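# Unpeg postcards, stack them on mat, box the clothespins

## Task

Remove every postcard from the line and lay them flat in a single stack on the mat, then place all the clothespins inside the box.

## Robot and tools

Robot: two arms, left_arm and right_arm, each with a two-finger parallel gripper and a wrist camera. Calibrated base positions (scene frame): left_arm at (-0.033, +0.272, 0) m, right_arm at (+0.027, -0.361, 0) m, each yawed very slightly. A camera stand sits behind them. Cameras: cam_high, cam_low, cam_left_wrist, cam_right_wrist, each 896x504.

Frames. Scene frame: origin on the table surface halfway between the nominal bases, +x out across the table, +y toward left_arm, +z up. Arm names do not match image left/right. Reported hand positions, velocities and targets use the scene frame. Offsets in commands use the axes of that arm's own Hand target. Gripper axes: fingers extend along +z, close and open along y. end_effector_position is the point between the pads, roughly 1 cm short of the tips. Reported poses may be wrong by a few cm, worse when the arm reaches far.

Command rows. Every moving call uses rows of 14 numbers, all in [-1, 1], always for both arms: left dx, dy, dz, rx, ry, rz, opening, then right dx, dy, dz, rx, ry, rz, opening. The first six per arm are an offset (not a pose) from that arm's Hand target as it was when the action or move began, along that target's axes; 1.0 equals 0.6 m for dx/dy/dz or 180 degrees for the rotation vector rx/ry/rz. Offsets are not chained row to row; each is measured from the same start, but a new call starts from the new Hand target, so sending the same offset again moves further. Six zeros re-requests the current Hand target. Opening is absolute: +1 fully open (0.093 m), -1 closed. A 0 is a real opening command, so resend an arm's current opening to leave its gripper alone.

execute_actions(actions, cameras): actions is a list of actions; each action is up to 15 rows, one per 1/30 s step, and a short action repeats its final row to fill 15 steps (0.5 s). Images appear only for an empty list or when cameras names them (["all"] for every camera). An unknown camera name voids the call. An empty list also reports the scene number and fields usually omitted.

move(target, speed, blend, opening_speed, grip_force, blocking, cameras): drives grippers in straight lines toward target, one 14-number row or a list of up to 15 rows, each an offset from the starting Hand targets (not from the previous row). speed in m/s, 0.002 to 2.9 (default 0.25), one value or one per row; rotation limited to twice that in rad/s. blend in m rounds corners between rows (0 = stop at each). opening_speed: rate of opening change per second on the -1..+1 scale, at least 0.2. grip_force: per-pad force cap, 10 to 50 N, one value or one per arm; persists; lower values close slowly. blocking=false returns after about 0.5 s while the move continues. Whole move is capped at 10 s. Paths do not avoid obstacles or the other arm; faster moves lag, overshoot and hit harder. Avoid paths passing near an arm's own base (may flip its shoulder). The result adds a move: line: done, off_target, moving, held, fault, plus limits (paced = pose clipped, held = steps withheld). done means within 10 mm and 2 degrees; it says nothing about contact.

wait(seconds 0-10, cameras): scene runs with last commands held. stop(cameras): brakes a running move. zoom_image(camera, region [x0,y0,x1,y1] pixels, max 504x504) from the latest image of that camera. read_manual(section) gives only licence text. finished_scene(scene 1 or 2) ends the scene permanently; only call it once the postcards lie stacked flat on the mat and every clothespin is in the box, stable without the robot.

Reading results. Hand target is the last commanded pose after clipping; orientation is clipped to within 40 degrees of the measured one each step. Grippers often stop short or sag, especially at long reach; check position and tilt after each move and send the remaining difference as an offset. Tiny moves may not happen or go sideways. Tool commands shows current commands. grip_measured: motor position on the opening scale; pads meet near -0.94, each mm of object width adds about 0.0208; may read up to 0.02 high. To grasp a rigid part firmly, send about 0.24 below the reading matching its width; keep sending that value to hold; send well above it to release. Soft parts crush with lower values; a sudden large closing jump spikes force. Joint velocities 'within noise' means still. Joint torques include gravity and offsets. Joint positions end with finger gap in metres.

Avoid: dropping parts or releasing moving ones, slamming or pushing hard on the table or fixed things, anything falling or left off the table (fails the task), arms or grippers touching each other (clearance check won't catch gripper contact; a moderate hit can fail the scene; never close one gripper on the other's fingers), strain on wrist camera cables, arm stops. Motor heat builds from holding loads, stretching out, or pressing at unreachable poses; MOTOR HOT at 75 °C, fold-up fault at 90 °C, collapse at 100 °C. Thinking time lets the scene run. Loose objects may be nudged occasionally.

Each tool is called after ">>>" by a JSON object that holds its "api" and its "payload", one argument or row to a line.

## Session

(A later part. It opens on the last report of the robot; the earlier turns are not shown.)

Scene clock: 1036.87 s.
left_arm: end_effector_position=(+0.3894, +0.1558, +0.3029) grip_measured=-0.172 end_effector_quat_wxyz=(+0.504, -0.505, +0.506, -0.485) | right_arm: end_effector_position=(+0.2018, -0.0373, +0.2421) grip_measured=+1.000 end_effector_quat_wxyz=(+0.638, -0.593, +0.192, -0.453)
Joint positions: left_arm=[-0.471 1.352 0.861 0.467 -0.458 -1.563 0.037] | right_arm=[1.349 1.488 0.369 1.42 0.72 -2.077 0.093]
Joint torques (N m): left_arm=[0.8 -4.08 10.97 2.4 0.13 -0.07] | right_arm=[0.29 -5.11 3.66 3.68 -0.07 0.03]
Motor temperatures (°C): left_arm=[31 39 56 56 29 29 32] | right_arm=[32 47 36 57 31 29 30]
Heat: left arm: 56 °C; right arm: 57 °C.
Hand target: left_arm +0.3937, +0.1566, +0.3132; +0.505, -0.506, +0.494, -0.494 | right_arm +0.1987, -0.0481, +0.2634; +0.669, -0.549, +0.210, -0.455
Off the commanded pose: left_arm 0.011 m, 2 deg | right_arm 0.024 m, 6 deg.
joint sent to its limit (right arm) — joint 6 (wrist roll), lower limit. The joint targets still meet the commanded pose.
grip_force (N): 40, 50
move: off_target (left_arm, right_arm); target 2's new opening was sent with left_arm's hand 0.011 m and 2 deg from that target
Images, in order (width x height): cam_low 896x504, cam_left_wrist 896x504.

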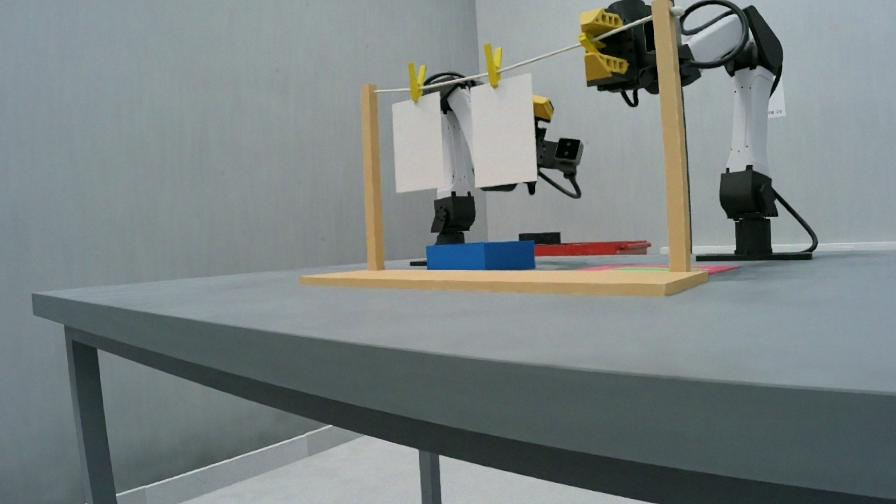

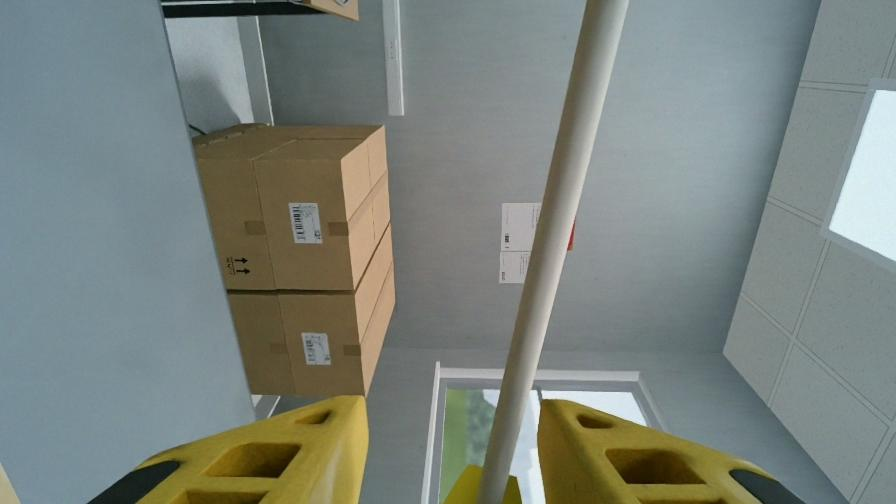

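>>> {"api": "execute_actions", "payload": {
  "actions": []
}}

Scene clock: 1082.13 s.
left_arm: end_effector_position=(+0.3894, +0.1558, +0.3029) grip_measured=-0.172 end_effector_quat_wxyz=(+0.504, -0.505, +0.506, -0.485) | right_arm: end_effector_position=(+0.2018, -0.0373, +0.2421) grip_measured=+1.000 end_effector_quat_wxyz=(+0.638, -0.593, +0.192, -0.453)
Joint positions: left_arm=[-0.471 1.352 0.861 0.467 -0.458 -1.563 0.037] | right_arm=[1.349 1.488 0.369 1.42 0.72 -2.077 0.093]
Joint velocities: within noise
Joint torques (N m): left_arm=[0.55 -4.04 10.8 2.39 0.11 -0.07] | right_arm=[0.31 -5.09 3.66 3.68 -0.07 0.03]
Motor temperatures (°C): left_arm=[31 38 58 60 29 29 31] | right_arm=[32 47 36 58 31 29 30]
Heat: left arm: 60 °C; right arm: 58 °C.
Hand target: left_arm +0.3937, +0.1566, +0.3132; +0.505, -0.506, +0.494, -0.494 | right_arm +0.1987, -0.0481, +0.2634; +0.669, -0.549, +0.210, -0.455
Tool commands: left_gripper/opening=-0.17 right_gripper/opening=+1.0
Off the commanded pose: left_arm 0.011 m, 2 deg | right_arm 0.024 m, 6 deg.
grip_force (N): 40, 50

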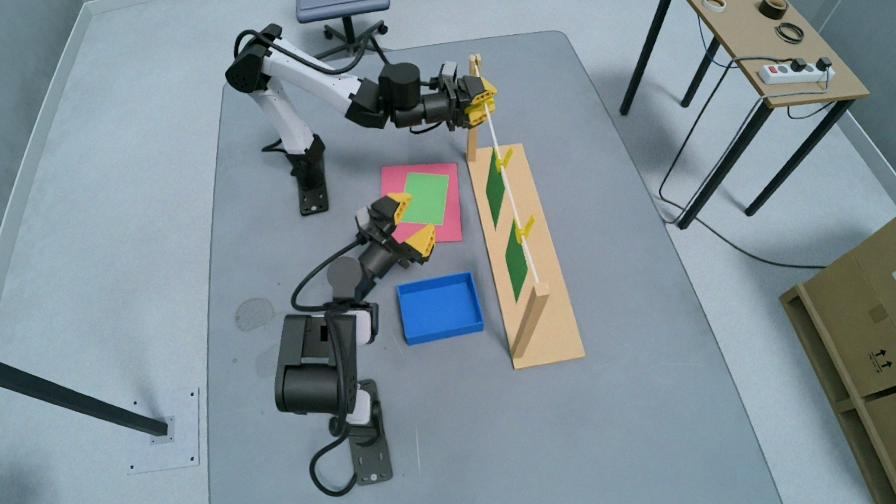

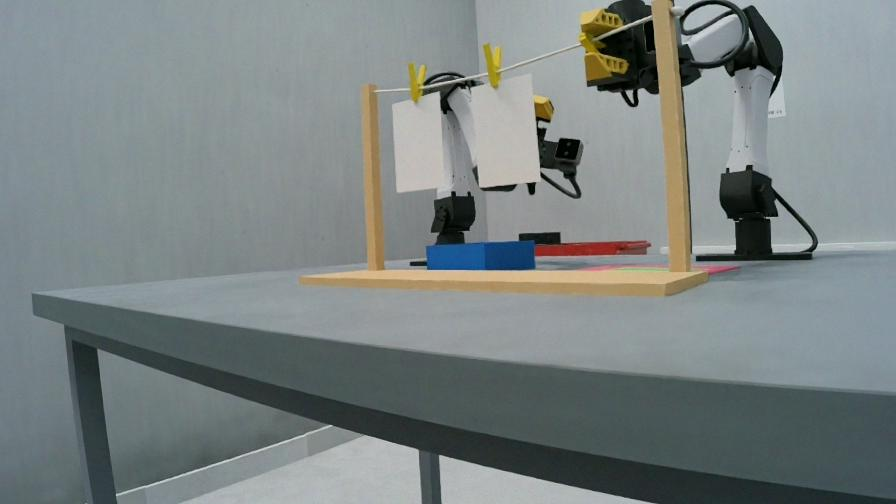

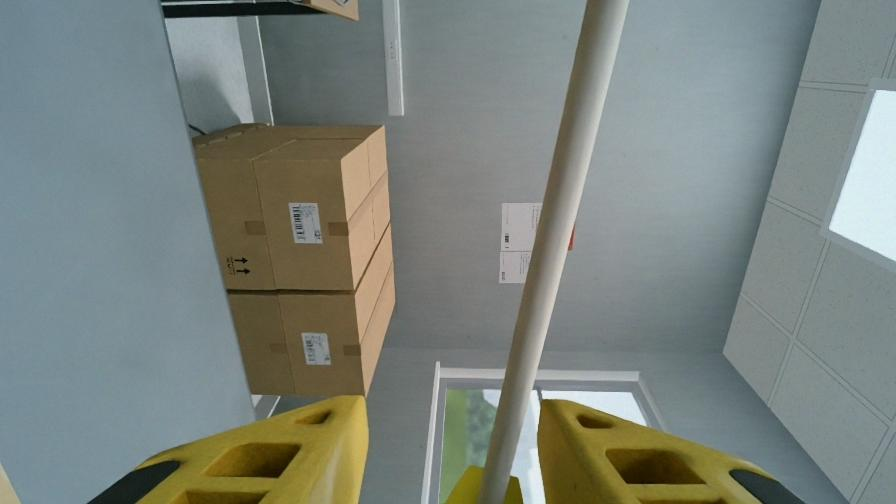

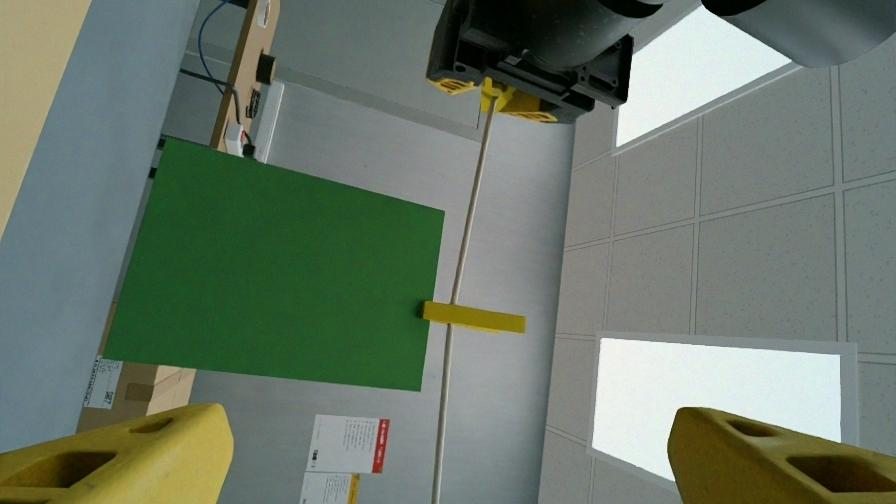

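>>> {"api": "move", "payload": {
  "target": [0,-0.0017,-0.0567,0,0,0,-0.17,0,0,0,0,0,0,1],
  "speed": 0.08,
  "cameras": ["cam_low","cam_left_wrist"]
}}

>>> {"api": "zoom_image", "payload": {
  "camera": "cam_low",
  "region": [560, 0, 660, 100]
}}

Scene clock: 1091.27 s.
left_arm: end_effector_position=(+0.3633, +0.1532, +0.3162) grip_measured=-0.172 end_effector_quat_wxyz=(+0.505, -0.500, +0.498, -0.497) | right_arm: end_effector_position=(+0.2018, -0.0373, +0.2421) grip_measured=+1.000 end_effector_quat_wxyz=(+0.638, -0.593, +0.192, -0.453)
Joint positions: left_arm=[-0.518 1.25 0.814 0.441 -0.498 -1.563 0.037] | right_arm=[1.349 1.488 0.369 1.42 0.72 -2.077 0.093]
Joint torques (N m): left_arm=[0.03 -5.03 7.46 2.15 0.04 -0.09] | right_arm=[0.31 -5.09 3.66 3.68 -0.06 0.03]
Motor temperatures (°C): left_arm=[31 38 58 61 29 29 31] | right_arm=[32 47 36 59 31 29 30]
Heat: left arm: 61 °C; right arm: 59 °C.
Hand target: left_arm +0.3597, +0.1558, +0.3144; +0.505, -0.506, +0.494, -0.494 | right_arm +0.1987, -0.0481, +0.2634; +0.669, -0.549, +0.210, -0.455
Off the commanded pose: left_arm 0.005 m, 1 deg | right_arm 0.024 m, 6 deg.
joint sent to its limit (right arm) — joint 6 (wrist roll), lower limit. The joint targets still meet the commanded pose.
grip_force (N): 40, 50
move: off_target (right_arm)
Images, in order (width x height): cam_low 896x504, cam_left_wrist 896x504.

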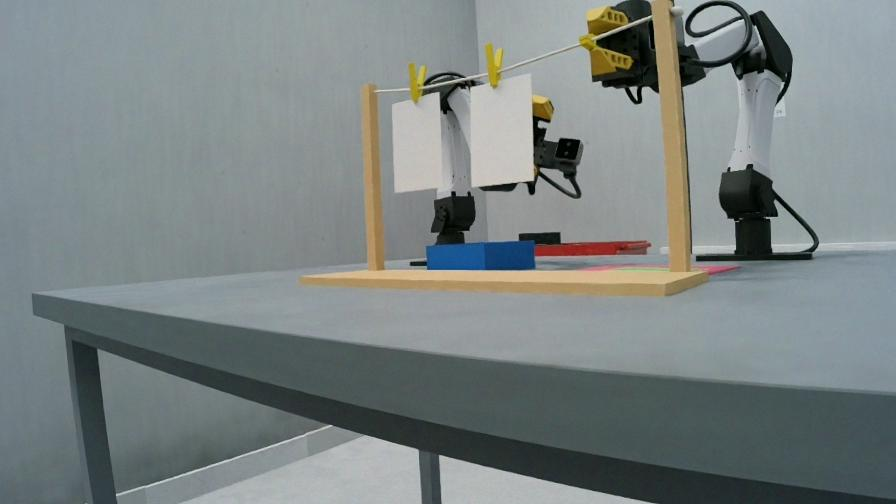

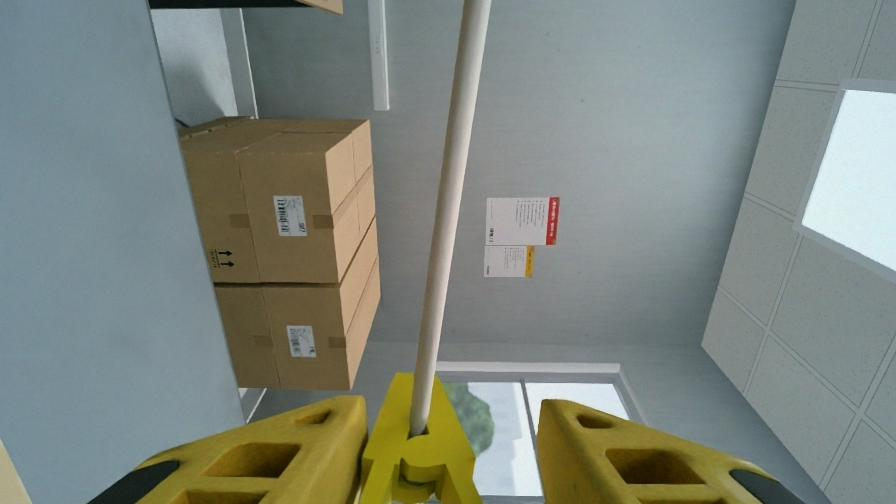

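Scaled by 5.040.

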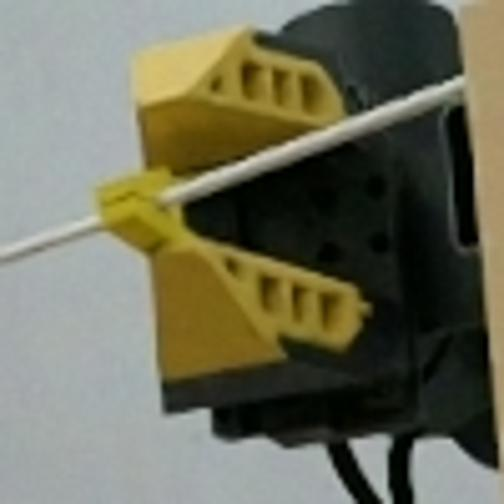

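>>> {"api": "move", "payload": {
  "target": [0,0.0133,-0.02,0,0,0,-0.17,0,0,0,0,0,0,1],
  "speed": 0.05,
  "cameras": ["cam_low","cam_left_wrist"]
}}

>>> {"api": "zoom_image", "payload": {
  "camera": "cam_low",
  "region": [560, 0, 660, 100]
}}

>>> {"api": "zoom_image", "payload": {
  "camera": "cam_left_wrist",
  "region": [300, 330, 620, 504]
}}

Scene clock: 1108.33 s.
left_arm: end_effector_position=(+0.3517, +0.1529, +0.3035) grip_measured=-0.172 end_effector_quat_wxyz=(+0.504, -0.502, +0.504, -0.490) | right_arm: end_effector_position=(+0.2018, -0.0373, +0.2421) grip_measured=+1.000 end_effector_quat_wxyz=(+0.638, -0.593, +0.192, -0.453)
Joint positions: left_arm=[-0.542 1.214 0.758 0.44 -0.522 -1.563 0.037] | right_arm=[1.349 1.488 0.369 1.42 0.72 -2.077 0.093]
Joint torques (N m): left_arm=[-0.08 -5.01 7.15 2.41 -0.08 -0.11] | right_arm=[0.31 -5.09 3.67 3.68 -0.06 0.03]
Motor temperatures (°C): left_arm=[31 38 56 61 29 29 31] | right_arm=[32 47 36 59 31 29 30]
Heat: left arm: 61 °C; right arm: 59 °C.
Hand target: left_arm +0.3477, +0.1555, +0.3063; +0.505, -0.507, +0.494, -0.494 | right_arm +0.1987, -0.0481, +0.2634; +0.669, -0.549, +0.210, -0.455
Off the commanded pose: left_arm 0.006 m, 1 deg | right_arm 0.024 m, 6 deg.
joint sent to its limit (right arm) — joint 6 (wrist roll), lower limit. The joint targets still meet the commanded pose.
grip_force (N): 40, 50
move: off_target (right_arm)
Images, in order (width x height): cam_low 896x504, cam_left_wrist 896x504.

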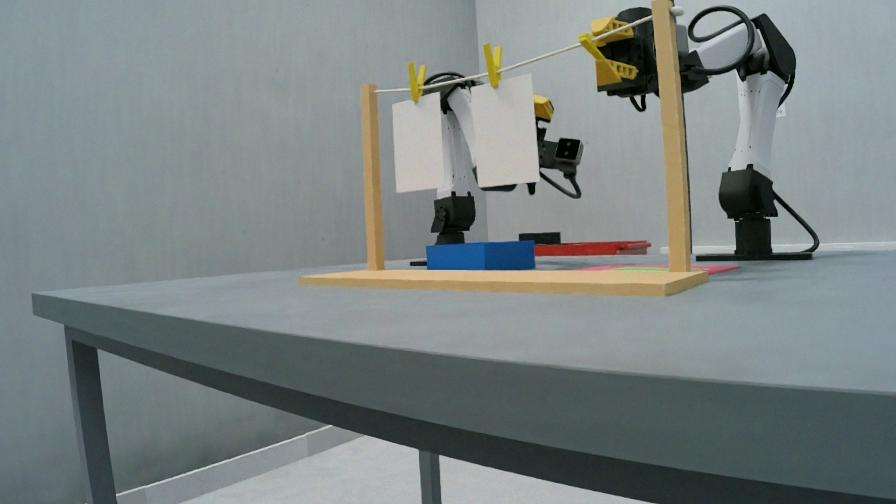

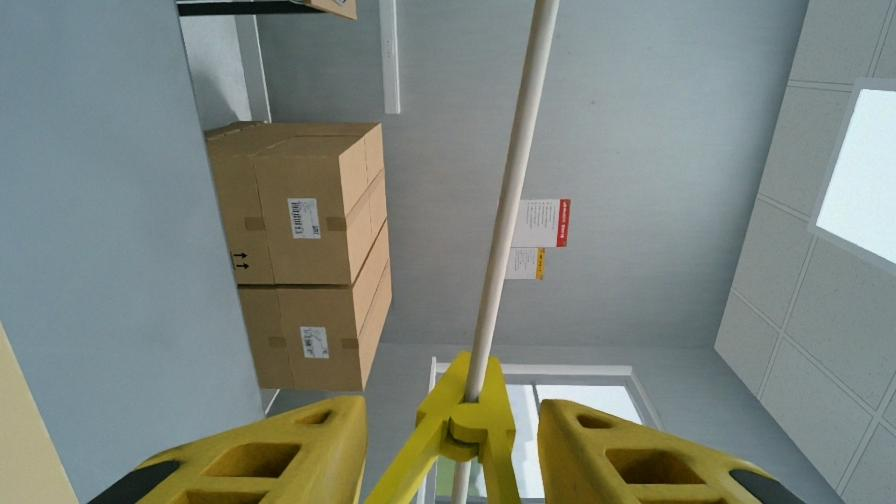

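Scaled by 5.040.

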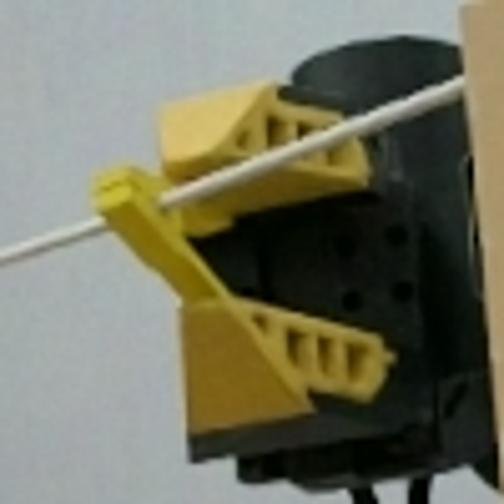

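Scaled by 1.575.

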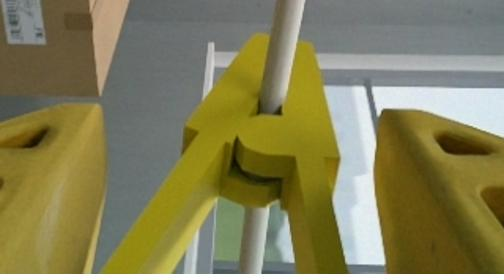

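>>> {"api": "move", "payload": {
  "target": [0,0,-0.0133,0,0,0,-0.17,0,0,0,0,0,0,1],
  "speed": 0.05,
  "cameras": ["cam_left_wrist"]
}}

>>> {"api": "zoom_image", "payload": {
  "camera": "cam_left_wrist",
  "region": [300, 330, 620, 504]
}}

Scene clock: 1121.87 s.
left_arm: end_effector_position=(+0.3435, +0.1527, +0.3071) grip_measured=-0.172 end_effector_quat_wxyz=(+0.505, -0.501, +0.500, -0.495) | right_arm: end_effector_position=(+0.2018, -0.0373, +0.2421) grip_measured=+1.000 end_effector_quat_wxyz=(+0.638, -0.593, +0.192, -0.453)
Joint positions: left_arm=[-0.559 1.182 0.741 0.44 -0.539 -1.563 0.037] | right_arm=[1.349 1.488 0.369 1.42 0.72 -2.077 0.093]
Joint torques (N m): left_arm=[0.17 -4.59 7.53 2.22 -0.06 -0.11] | right_arm=[0.29 -5.09 3.64 3.68 -0.06 0.03]
Motor temperatures (°C): left_arm=[31 38 55 62 29 29 31] | right_arm=[32 47 36 59 31 29 30]
Heat: left arm: 62 °C; right arm: 59 °C.
Hand target: left_arm +0.3398, +0.1553, +0.3063; +0.505, -0.506, +0.494, -0.494 | right_arm +0.1987, -0.0481, +0.2634; +0.669, -0.549, +0.210, -0.455
Off the commanded pose: left_arm 0.005 m, 1 deg | right_arm 0.024 m, 6 deg.
joint sent to its limit (right arm) — joint 6 (wrist roll), lower limit. The joint targets still meet the commanded pose.
grip_force (N): 40, 50
move: off_target (right_arm)
Images, in order (width x height): cam_left_wrist 896x504.

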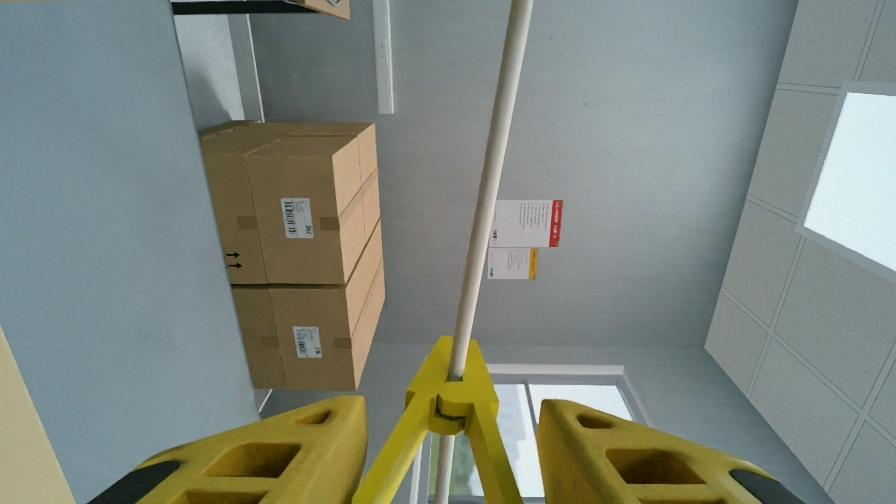

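Scaled by 1.575.

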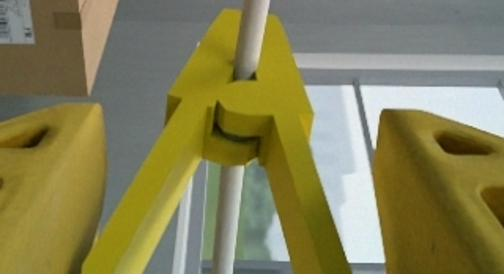

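>>> {"api": "move", "payload": {
  "target": [0,0,0,0,0,0,-0.6,0,0,0,0,0,0,1],
  "speed": 0.05,
  "grip_force": 50,
  "opening_speed": 0.4,
  "cameras": ["cam_left_wrist"]
}}

>>> {"api": "zoom_image", "payload": {
  "camera": "cam_left_wrist",
  "region": [300, 330, 620, 504]
}}

Scene clock: 1129.20 s.
left_arm: end_effector_position=(+0.3435, +0.1529, +0.3071) grip_measured=-0.594 end_effector_quat_wxyz=(+0.505, -0.501, +0.499, -0.494) | right_arm: end_effector_position=(+0.2018, -0.0373, +0.2421) grip_measured=+1.000 end_effector_quat_wxyz=(+0.638, -0.593, +0.192, -0.453)
Joint positions: left_arm=[-0.559 1.182 0.741 0.44 -0.54 -1.563 0.017] | right_arm=[1.349 1.488 0.369 1.42 0.72 -2.077 0.093]
Joint torques (N m): left_arm=[0.03 -4.7 7.28 2.25 -0.06 -0.13] | right_arm=[0.31 -5.09 3.64 3.68 -0.07 0.03]
Motor temperatures (°C): left_arm=[31 38 54 62 29 29 31] | right_arm=[32 46 36 60 31 29 30]
Heat: left arm: 62 °C; right arm: 60 °C.
Hand target: left_arm +0.3398, +0.1553, +0.3063; +0.505, -0.507, +0.494, -0.494 | right_arm +0.1987, -0.0481, +0.2634; +0.669, -0.549, +0.210, -0.455
Off the commanded pose: left_arm 0.005 m, 1 deg | right_arm 0.024 m, 6 deg.
joint sent to its limit (right arm) — joint 6 (wrist roll), lower limit. The joint targets still meet the commanded pose.
move: off_target (right_arm)
Images, in order (width x height): cam_left_wrist 896x504.

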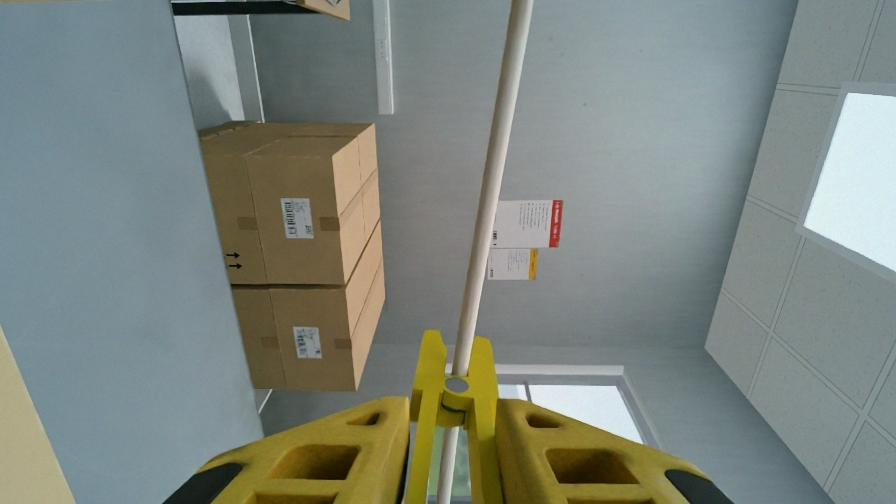

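Scaled by 1.575.

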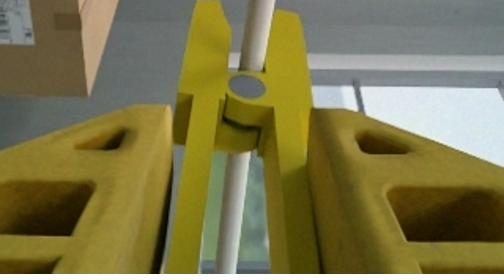

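>>> {"api": "move", "payload": {
  "target": [0,0,0,0,0,0,-1,0,0,0,0,0,0,1],
  "speed": 0.05,
  "opening_speed": 0.3,
  "cameras": ["cam_left_wrist"]
}}

>>> {"api": "zoom_image", "payload": {
  "camera": "cam_left_wrist",
  "region": [300, 330, 620, 504]
}}

Scene clock: 1136.93 s.
left_arm: end_effector_position=(+0.3435, +0.1529, +0.3071) grip_measured=-0.745 end_effector_quat_wxyz=(+0.505, -0.501, +0.499, -0.494) | right_arm: end_effector_position=(+0.2018, -0.0373, +0.2421) grip_measured=+1.000 end_effector_quat_wxyz=(+0.638, -0.593, +0.192, -0.453)
Joint positions: left_arm=[-0.559 1.182 0.741 0.44 -0.54 -1.563 0.009] | right_arm=[1.349 1.488 0.369 1.42 0.72 -2.077 0.093]
Joint torques (N m): left_arm=[-0.1 -4.68 7.47 2.26 -0.04 -0.02] | right_arm=[0.31 -5.09 3.66 3.68 -0.06 0.03]
Motor temperatures (°C): left_arm=[31 38 54 62 29 29 31] | right_arm=[32 46 35 60 31 29 30]
Heat: left arm: 62 °C; right arm: 60 °C.
Hand target: left_arm +0.3398, +0.1553, +0.3063; +0.505, -0.506, +0.494, -0.494 | right_arm +0.1987, -0.0481, +0.2634; +0.669, -0.549, +0.210, -0.455
Off the commanded pose: left_arm 0.005 m, 1 deg | right_arm 0.024 m, 6 deg.
joint sent to its limit (right arm) — joint 6 (wrist roll), lower limit. The joint targets still meet the commanded pose.
move: off_target (right_arm)
Images, in order (width x height): cam_left_wrist 896x504.

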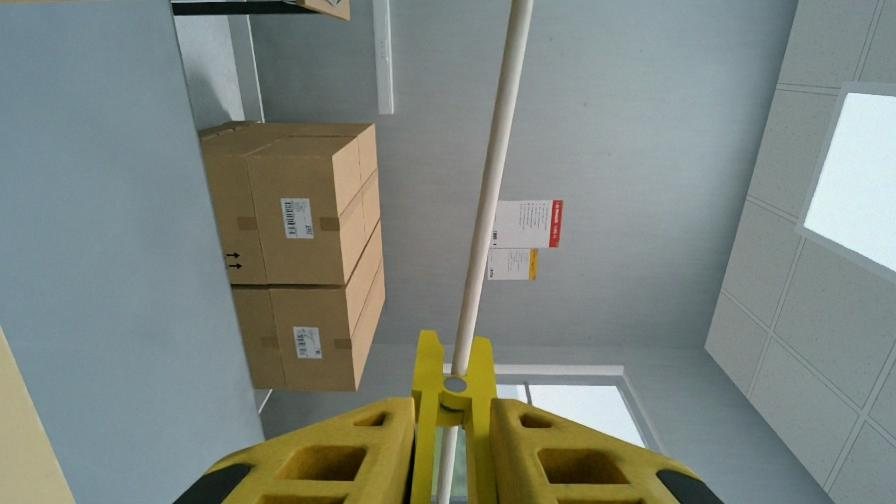

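Scaled by 1.575.

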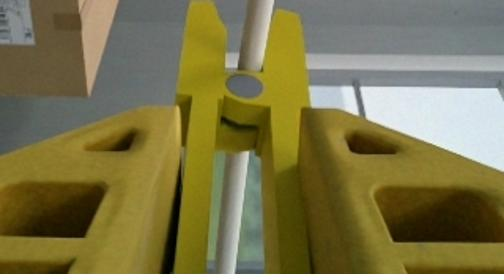

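>>> {"api": "move", "payload": {
  "target": [
    [0,0,0,0,0,0,-0.3,0,0,0,0,0,0,1],
    [0,0,-0.02,0,0,0,-0.3,0,0,0,0,0,0,1]
  ],
  "speed": 0.05,
  "opening_speed": 0.6,
  "cameras": ["cam_left_wrist"]
}}

>>> {"api": "zoom_image", "payload": {
  "camera": "cam_left_wrist",
  "region": [300, 330, 620, 504]
}}

Scene clock: 1152.93 s.
left_arm: end_effector_position=(+0.3315, +0.1533, +0.3093) grip_measured=-0.301 end_effector_quat_wxyz=(+0.506, -0.501, +0.496, -0.497) | right_arm: end_effector_position=(+0.2018, -0.0373, +0.2421) grip_measured=+1.000 end_effector_quat_wxyz=(+0.638, -0.593, +0.192, -0.453)
Joint positions: left_arm=[-0.585 1.135 0.715 0.428 -0.569 -1.563 0.031] | right_arm=[1.349 1.488 0.369 1.42 0.72 -2.077 0.093]
Joint torques (N m): left_arm=[-0.2 -4.1 7.65 2.17 0.02 -0.06] | right_arm=[0.31 -5.09 3.66 3.68 -0.07 0.03]
Motor temperatures (°C): left_arm=[31 37 54 62 29 29 32] | right_arm=[32 46 35 60 31 29 30]
Heat: left arm: 62 °C; right arm: 60 °C.
Hand target: left_arm +0.3278, +0.1551, +0.3063; +0.505, -0.507, +0.494, -0.494 | right_arm +0.1987, -0.0481, +0.2634; +0.669, -0.549, +0.210, -0.455
Off the commanded pose: left_arm 0.005 m, 1 deg | right_arm 0.024 m, 6 deg.
joint sent to its limit (right arm) — joint 6 (wrist roll), lower limit. The joint targets still meet the commanded pose.
move: off_target (right_arm)
Images, in order (width x height): cam_left_wrist 896x504.

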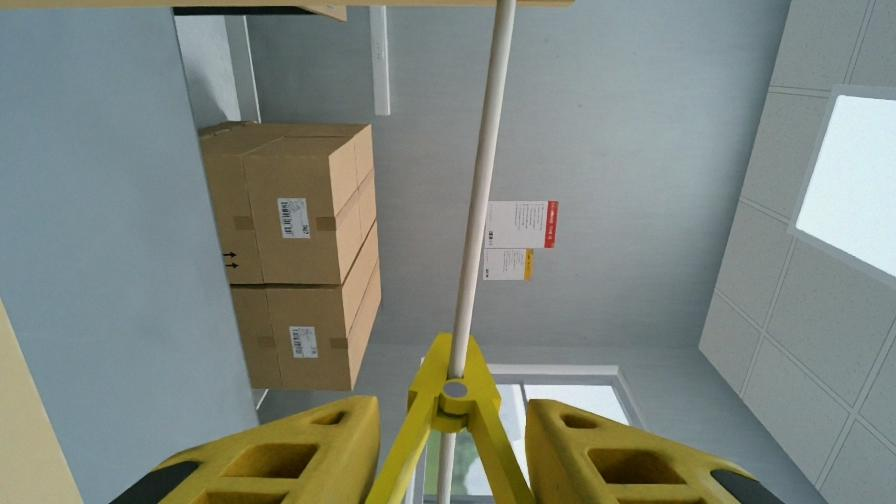

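Scaled by 1.575.

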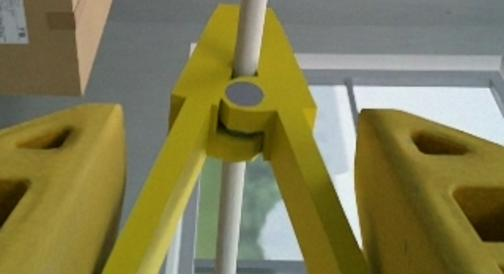

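>>> {"api": "move", "payload": {
  "target": [0,0,0,0,0,0,-0.12,0,0,0,0,0,0,1],
  "speed": 0.05,
  "opening_speed": 0.6,
  "cameras": ["cam_left_wrist"]
}}

>>> {"api": "zoom_image", "payload": {
  "camera": "cam_left_wrist",
  "region": [300, 330, 620, 504]
}}

Scene clock: 1159.73 s.
left_arm: end_effector_position=(+0.3315, +0.1534, +0.3091) grip_measured=-0.122 end_effector_quat_wxyz=(+0.506, -0.501, +0.496, -0.496) | right_arm: end_effector_position=(+0.2018, -0.0373, +0.2421) grip_measured=+1.000 end_effector_quat_wxyz=(+0.638, -0.593, +0.192, -0.453)
Joint positions: left_arm=[-0.585 1.135 0.715 0.426 -0.569 -1.563 0.039] | right_arm=[1.349 1.488 0.369 1.42 0.72 -2.077 0.093]
Joint torques (N m): left_arm=[-0.17 -4.21 7.31 2.1 -0.08 -0.1] | right_arm=[0.31 -5.09 3.66 3.68 -0.07 0.03]
Motor temperatures (°C): left_arm=[31 37 54 60 29 29 32] | right_arm=[32 46 35 60 31 29 30]
Heat: left arm: 60 °C; right arm: 60 °C.
Hand target: left_arm +0.3278, +0.1551, +0.3063; +0.505, -0.507, +0.494, -0.494 | right_arm +0.1987, -0.0481, +0.2634; +0.669, -0.549, +0.210, -0.455
Off the commanded pose: left_arm 0.005 m, 1 deg | right_arm 0.024 m, 6 deg.
joint sent to its limit (right arm) — joint 6 (wrist roll), lower limit. The joint targets still meet the commanded pose.
move: off_target (right_arm)
Images, in order (width x height): cam_left_wrist 896x504.

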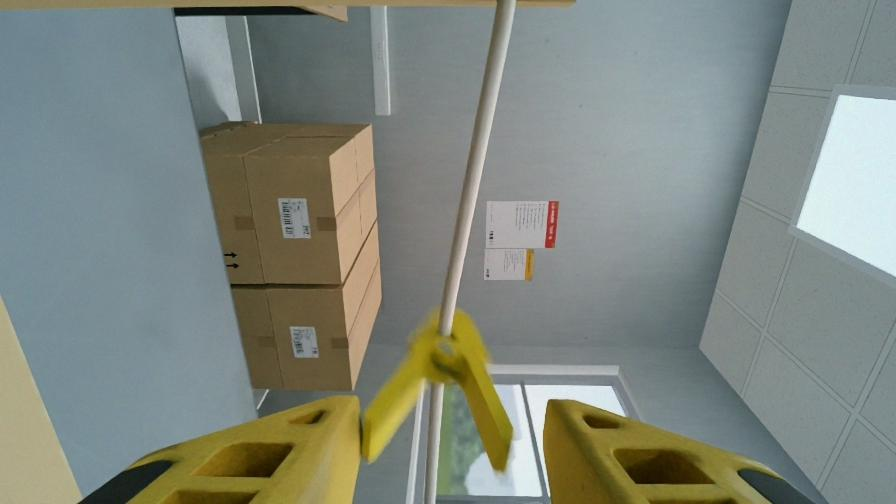

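Scaled by 1.575.

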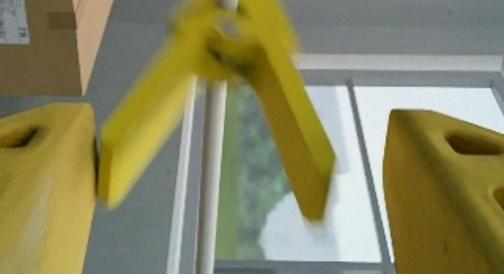

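>>> {"api": "wait", "payload": {
  "seconds": 0.3,
  "cameras": ["cam_left_wrist","cam_low"]
}}

>>> {"api": "zoom_image", "payload": {
  "camera": "cam_low",
  "region": [560, 0, 660, 100]
}}

Scene clock: 1165.07 s.
left_arm: end_effector_position=(+0.3315, +0.1534, +0.3090) grip_measured=-0.122 end_effector_quat_wxyz=(+0.506, -0.501, +0.496, -0.496) | right_arm: end_effector_position=(+0.2018, -0.0373, +0.2421) grip_measured=+1.000 end_effector_quat_wxyz=(+0.638, -0.593, +0.192, -0.453)
Joint positions: left_arm=[-0.585 1.135 0.715 0.426 -0.569 -1.563 0.039] | right_arm=[1.349 1.488 0.369 1.42 0.72 -2.077 0.093]
Joint torques (N m): left_arm=[-0.35 -4.34 7.39 2.1 -0.04 -0.09] | right_arm=[0.31 -5.09 3.66 3.68 -0.07 0.03]
Motor temperatures (°C): left_arm=[31 37 54 59 29 29 31] | right_arm=[32 46 35 60 31 29 30]
Heat: left arm: 59 °C; right arm: 60 °C.
Hand target: left_arm +0.3278, +0.1551, +0.3063; +0.505, -0.507, +0.494, -0.494 | right_arm +0.1987, -0.0481, +0.2634; +0.669, -0.549, +0.210, -0.455
Tool commands: left_gripper/opening=-0.12 right_gripper/opening=+1.0
Off the commanded pose: left_arm 0.005 m, 1 deg | right_arm 0.024 m, 6 deg.
wait: 0.30 s; at rest from the start
Images, in order (width x height): cam_low 896x504, cam_left_wrist 896x504.

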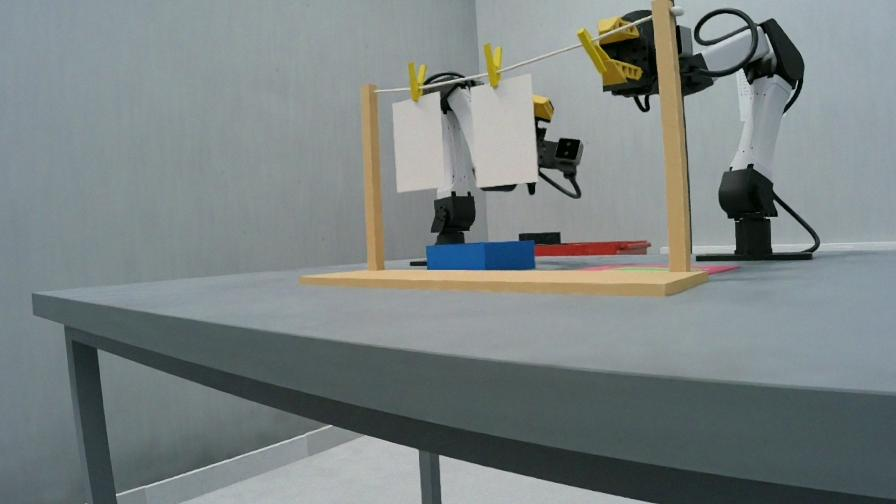

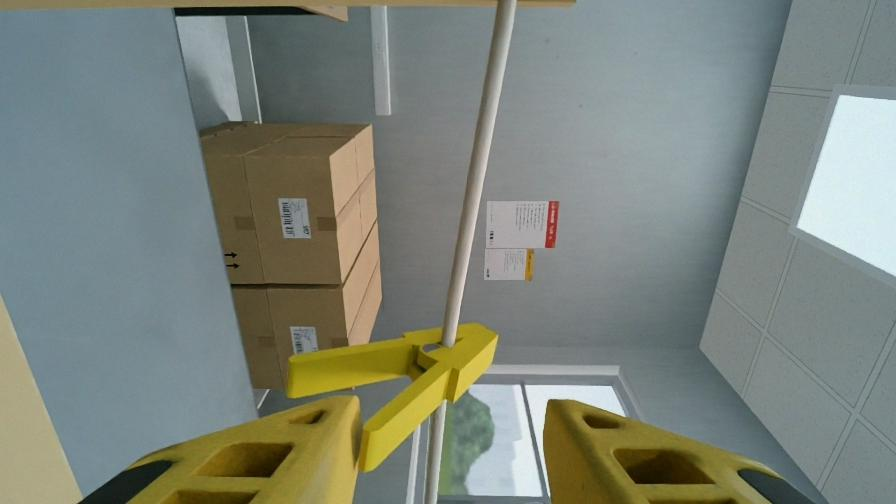

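Scaled by 5.040.

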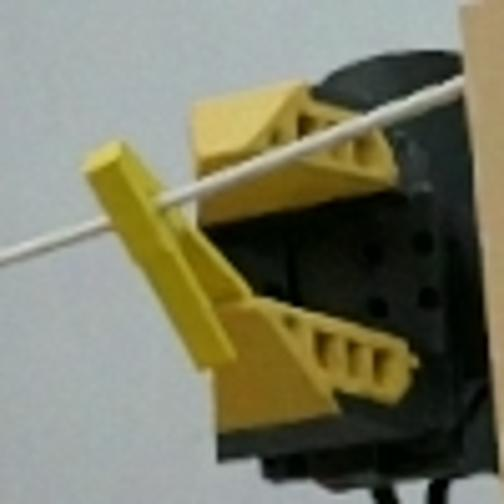

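>>> {"api": "move", "payload": {
  "target": [0,0.0167,-0.033,0,0,0,0.31,0,0,0,0,0,0,1],
  "speed": 0.06,
  "opening_speed": 0.6,
  "cameras": ["cam_left_wrist"]
}}

Scene clock: 1182.80 s.
left_arm: end_effector_position=(+0.3109, +0.1518, +0.2981) grip_measured=+0.308 end_effector_quat_wxyz=(+0.505, -0.501, +0.499, -0.495) | right_arm: end_effector_position=(+0.2018, -0.0373, +0.2421) grip_measured=+1.000 end_effector_quat_wxyz=(+0.638, -0.593, +0.192, -0.453)
Joint positions: left_arm=[-0.639 1.065 0.64 0.426 -0.618 -1.563 0.06] | right_arm=[1.349 1.488 0.369 1.42 0.72 -2.077 0.093]
Joint torques (N m): left_arm=[0.02 -3.43 7.47 2.22 0.04 -0.12] | right_arm=[0.31 -5.08 3.64 3.68 -0.07 0.03]
Motor temperatures (°C): left_arm=[31 37 54 58 29 29 31] | right_arm=[32 46 35 61 31 29 30]
Heat: left arm: 58 °C; right arm: 61 °C.
Hand target: left_arm +0.3079, +0.1546, +0.2964; +0.505, -0.506, +0.494, -0.494 | right_arm +0.1987, -0.0481, +0.2634; +0.669, -0.549, +0.210, -0.455
Off the commanded pose: left_arm 0.004 m, 1 deg | right_arm 0.024 m, 6 deg.
joint sent to its limit (right arm) — joint 6 (wrist roll), lower limit. The joint targets still meet the commanded pose.
move: off_target (right_arm)
Images, in order (width x height): cam_left_wrist 896x504.

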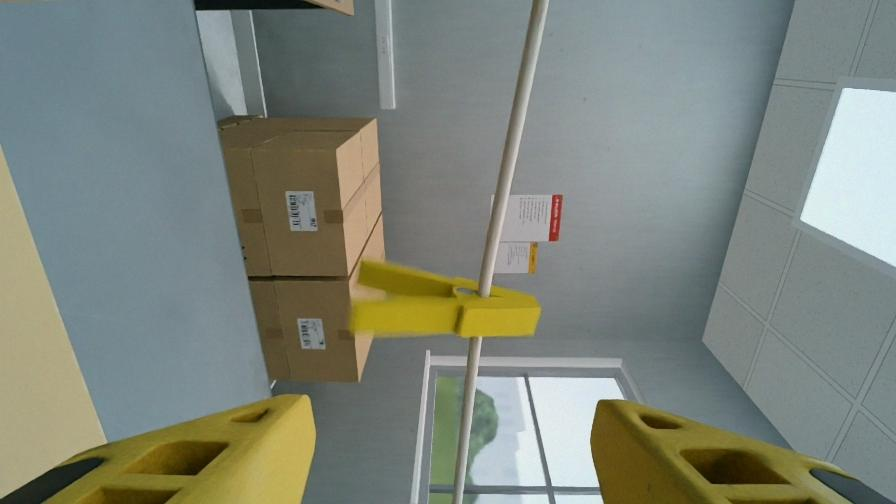

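>>> {"api": "move", "payload": {
  "target": [0,0.0167,0.0667,0,0,0,0.31,0,0,0,0,0,0,1],
  "speed": 0.1,
  "cameras": ["cam_left_wrist"]
}}

Scene clock: 1195.93 s.
left_arm: end_effector_position=(+0.3439, +0.1560, +0.2748) grip_measured=+0.308 end_effector_quat_wxyz=(+0.505, -0.506, +0.507, -0.482) | right_arm: end_effector_position=(+0.2018, -0.0373, +0.2421) grip_measured=+1.000 end_effector_quat_wxyz=(+0.638, -0.593, +0.192, -0.453)
Joint positions: left_arm=[-0.552 1.212 0.651 0.531 -0.542 -1.563 0.06] | right_arm=[1.349 1.488 0.369 1.42 0.72 -2.077 0.093]
Joint torques (N m): left_arm=[0.59 -3.02 10.85 2.31 0.16 -0.11] | right_arm=[0.31 -5.08 3.64 3.68 -0.07 0.03]
Motor temperatures (°C): left_arm=[31 37 53 57 29 29 31] | right_arm=[32 46 35 61 31 29 30]
Heat: left arm: 57 °C; right arm: 61 °C.
Hand target: left_arm +0.3480, +0.1556, +0.2862; +0.505, -0.507, +0.494, -0.494 | right_arm +0.1987, -0.0481, +0.2634; +0.669, -0.549, +0.210, -0.455
Off the commanded pose: left_arm 0.012 m, 2 deg | right_arm 0.024 m, 6 deg.
joint sent to its limit (right arm) — joint 6 (wrist roll), lower limit. The joint targets still meet the commanded pose.
move: off_target (left_arm, right_arm)
Images, in order (width x height): cam_left_wrist 896x504.

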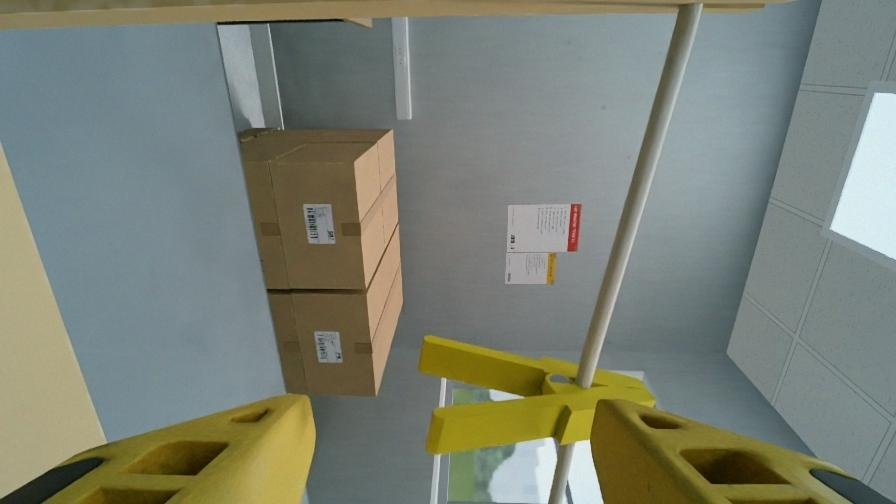

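>>> {"api": "move", "payload": {
  "target": [0,-0.0167,-0.0133,0,0,0,0.31,0,0,0,0,0,0,1],
  "speed": 0.06,
  "cameras": ["cam_left_wrist"]
}}

Scene clock: 1202.30 s.
left_arm: end_effector_position=(+0.3409, +0.1548, +0.2816) grip_measured=+0.308 end_effector_quat_wxyz=(+0.503, -0.504, +0.509, -0.484) | right_arm: end_effector_position=(+0.2018, -0.0373, +0.2421) grip_measured=+1.000 end_effector_quat_wxyz=(+0.638, -0.593, +0.192, -0.453)
Joint positions: left_arm=[-0.558 1.19 0.667 0.493 -0.541 -1.563 0.06] | right_arm=[1.349 1.488 0.369 1.42 0.72 -2.077 0.093]
Joint torques (N m): left_arm=[0.21 -4.41 10.96 2.22 -0.05 -0.1] | right_arm=[0.31 -5.09 3.66 3.68 -0.06 0.03]
Motor temperatures (°C): left_arm=[31 37 54 58 29 29 31] | right_arm=[32 46 35 61 31 29 30]
Heat: left arm: 58 °C; right arm: 61 °C.
Hand target: left_arm +0.3400, +0.1554, +0.2962; +0.505, -0.507, +0.494, -0.494 | right_arm +0.1987, -0.0481, +0.2634; +0.669, -0.549, +0.210, -0.455
Off the commanded pose: left_arm 0.015 m, 2 deg | right_arm 0.024 m, 6 deg.
joint sent to its limit (right arm) — joint 6 (wrist roll), lower limit. The joint targets still meet the commanded pose.
move: off_target (left_arm, right_arm)
Images, in order (width x height): cam_left_wrist 896x504.

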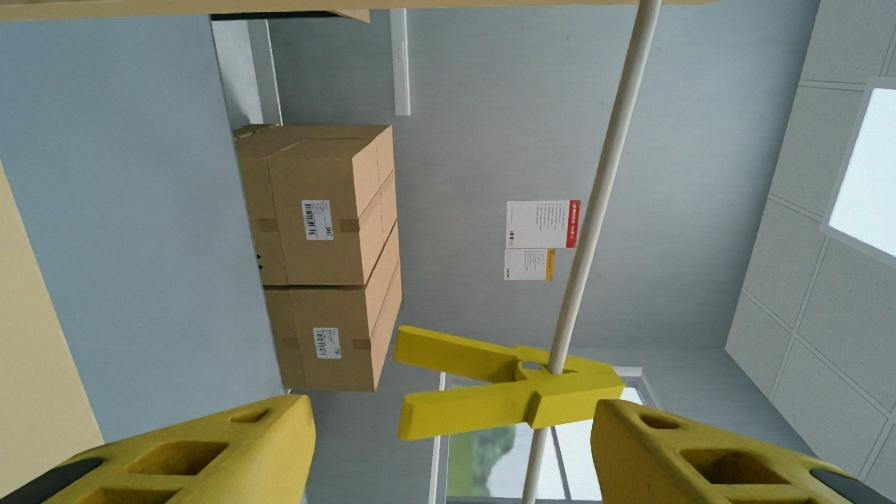

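>>> {"api": "move", "payload": {
  "target": [0,-0.005,0.05,0,0,0,0.31,0,0,0,0,0,0,1],
  "speed": 0.06,
  "cameras": ["cam_left_wrist"]
}}

Scene clock: 1210.43 s.
left_arm: end_effector_position=(+0.3658, +0.1563, +0.2878) grip_measured=+0.308 end_effector_quat_wxyz=(+0.504, -0.506, +0.506, -0.483) | right_arm: end_effector_position=(+0.2018, -0.0373, +0.2421) grip_measured=+1.000 end_effector_quat_wxyz=(+0.638, -0.593, +0.192, -0.453)
Joint positions: left_arm=[-0.509 1.279 0.749 0.501 -0.499 -1.563 0.06] | right_arm=[1.349 1.488 0.369 1.42 0.72 -2.077 0.093]
Joint torques (N m): left_arm=[0.77 -3.29 10.89 2.4 0.16 -0.08] | right_arm=[0.31 -5.08 3.64 3.68 -0.07 0.03]
Motor temperatures (°C): left_arm=[31 37 55 58 29 29 31] | right_arm=[32 46 35 61 31 29 30]
Heat: left arm: 58 °C; right arm: 61 °C.
Hand target: left_arm +0.3700, +0.1559, +0.2993; +0.505, -0.506, +0.494, -0.494 | right_arm +0.1987, -0.0481, +0.2634; +0.669, -0.549, +0.210, -0.455
Off the commanded pose: left_arm 0.012 m, 2 deg | right_arm 0.024 m, 6 deg.
joint sent to its limit (right arm) — joint 6 (wrist roll), lower limit. The joint targets still meet the commanded pose.
move: off_target (left_arm, right_arm)
Images, in order (width x height): cam_left_wrist 896x504.

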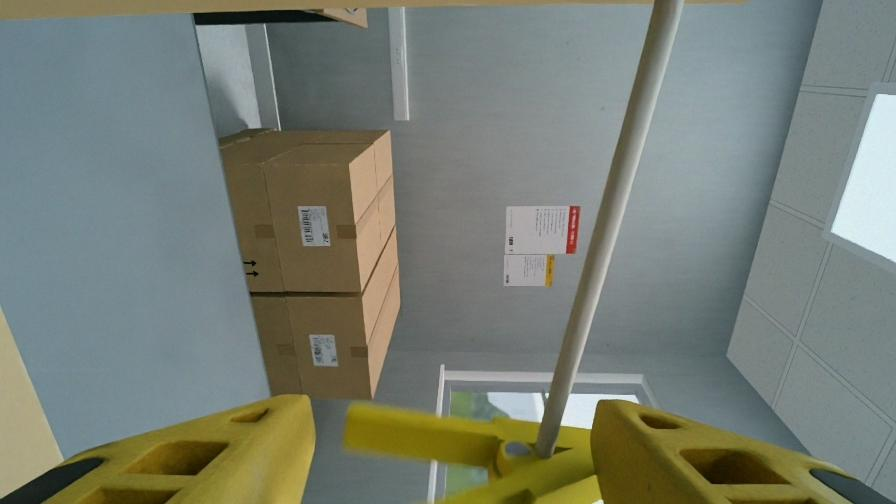

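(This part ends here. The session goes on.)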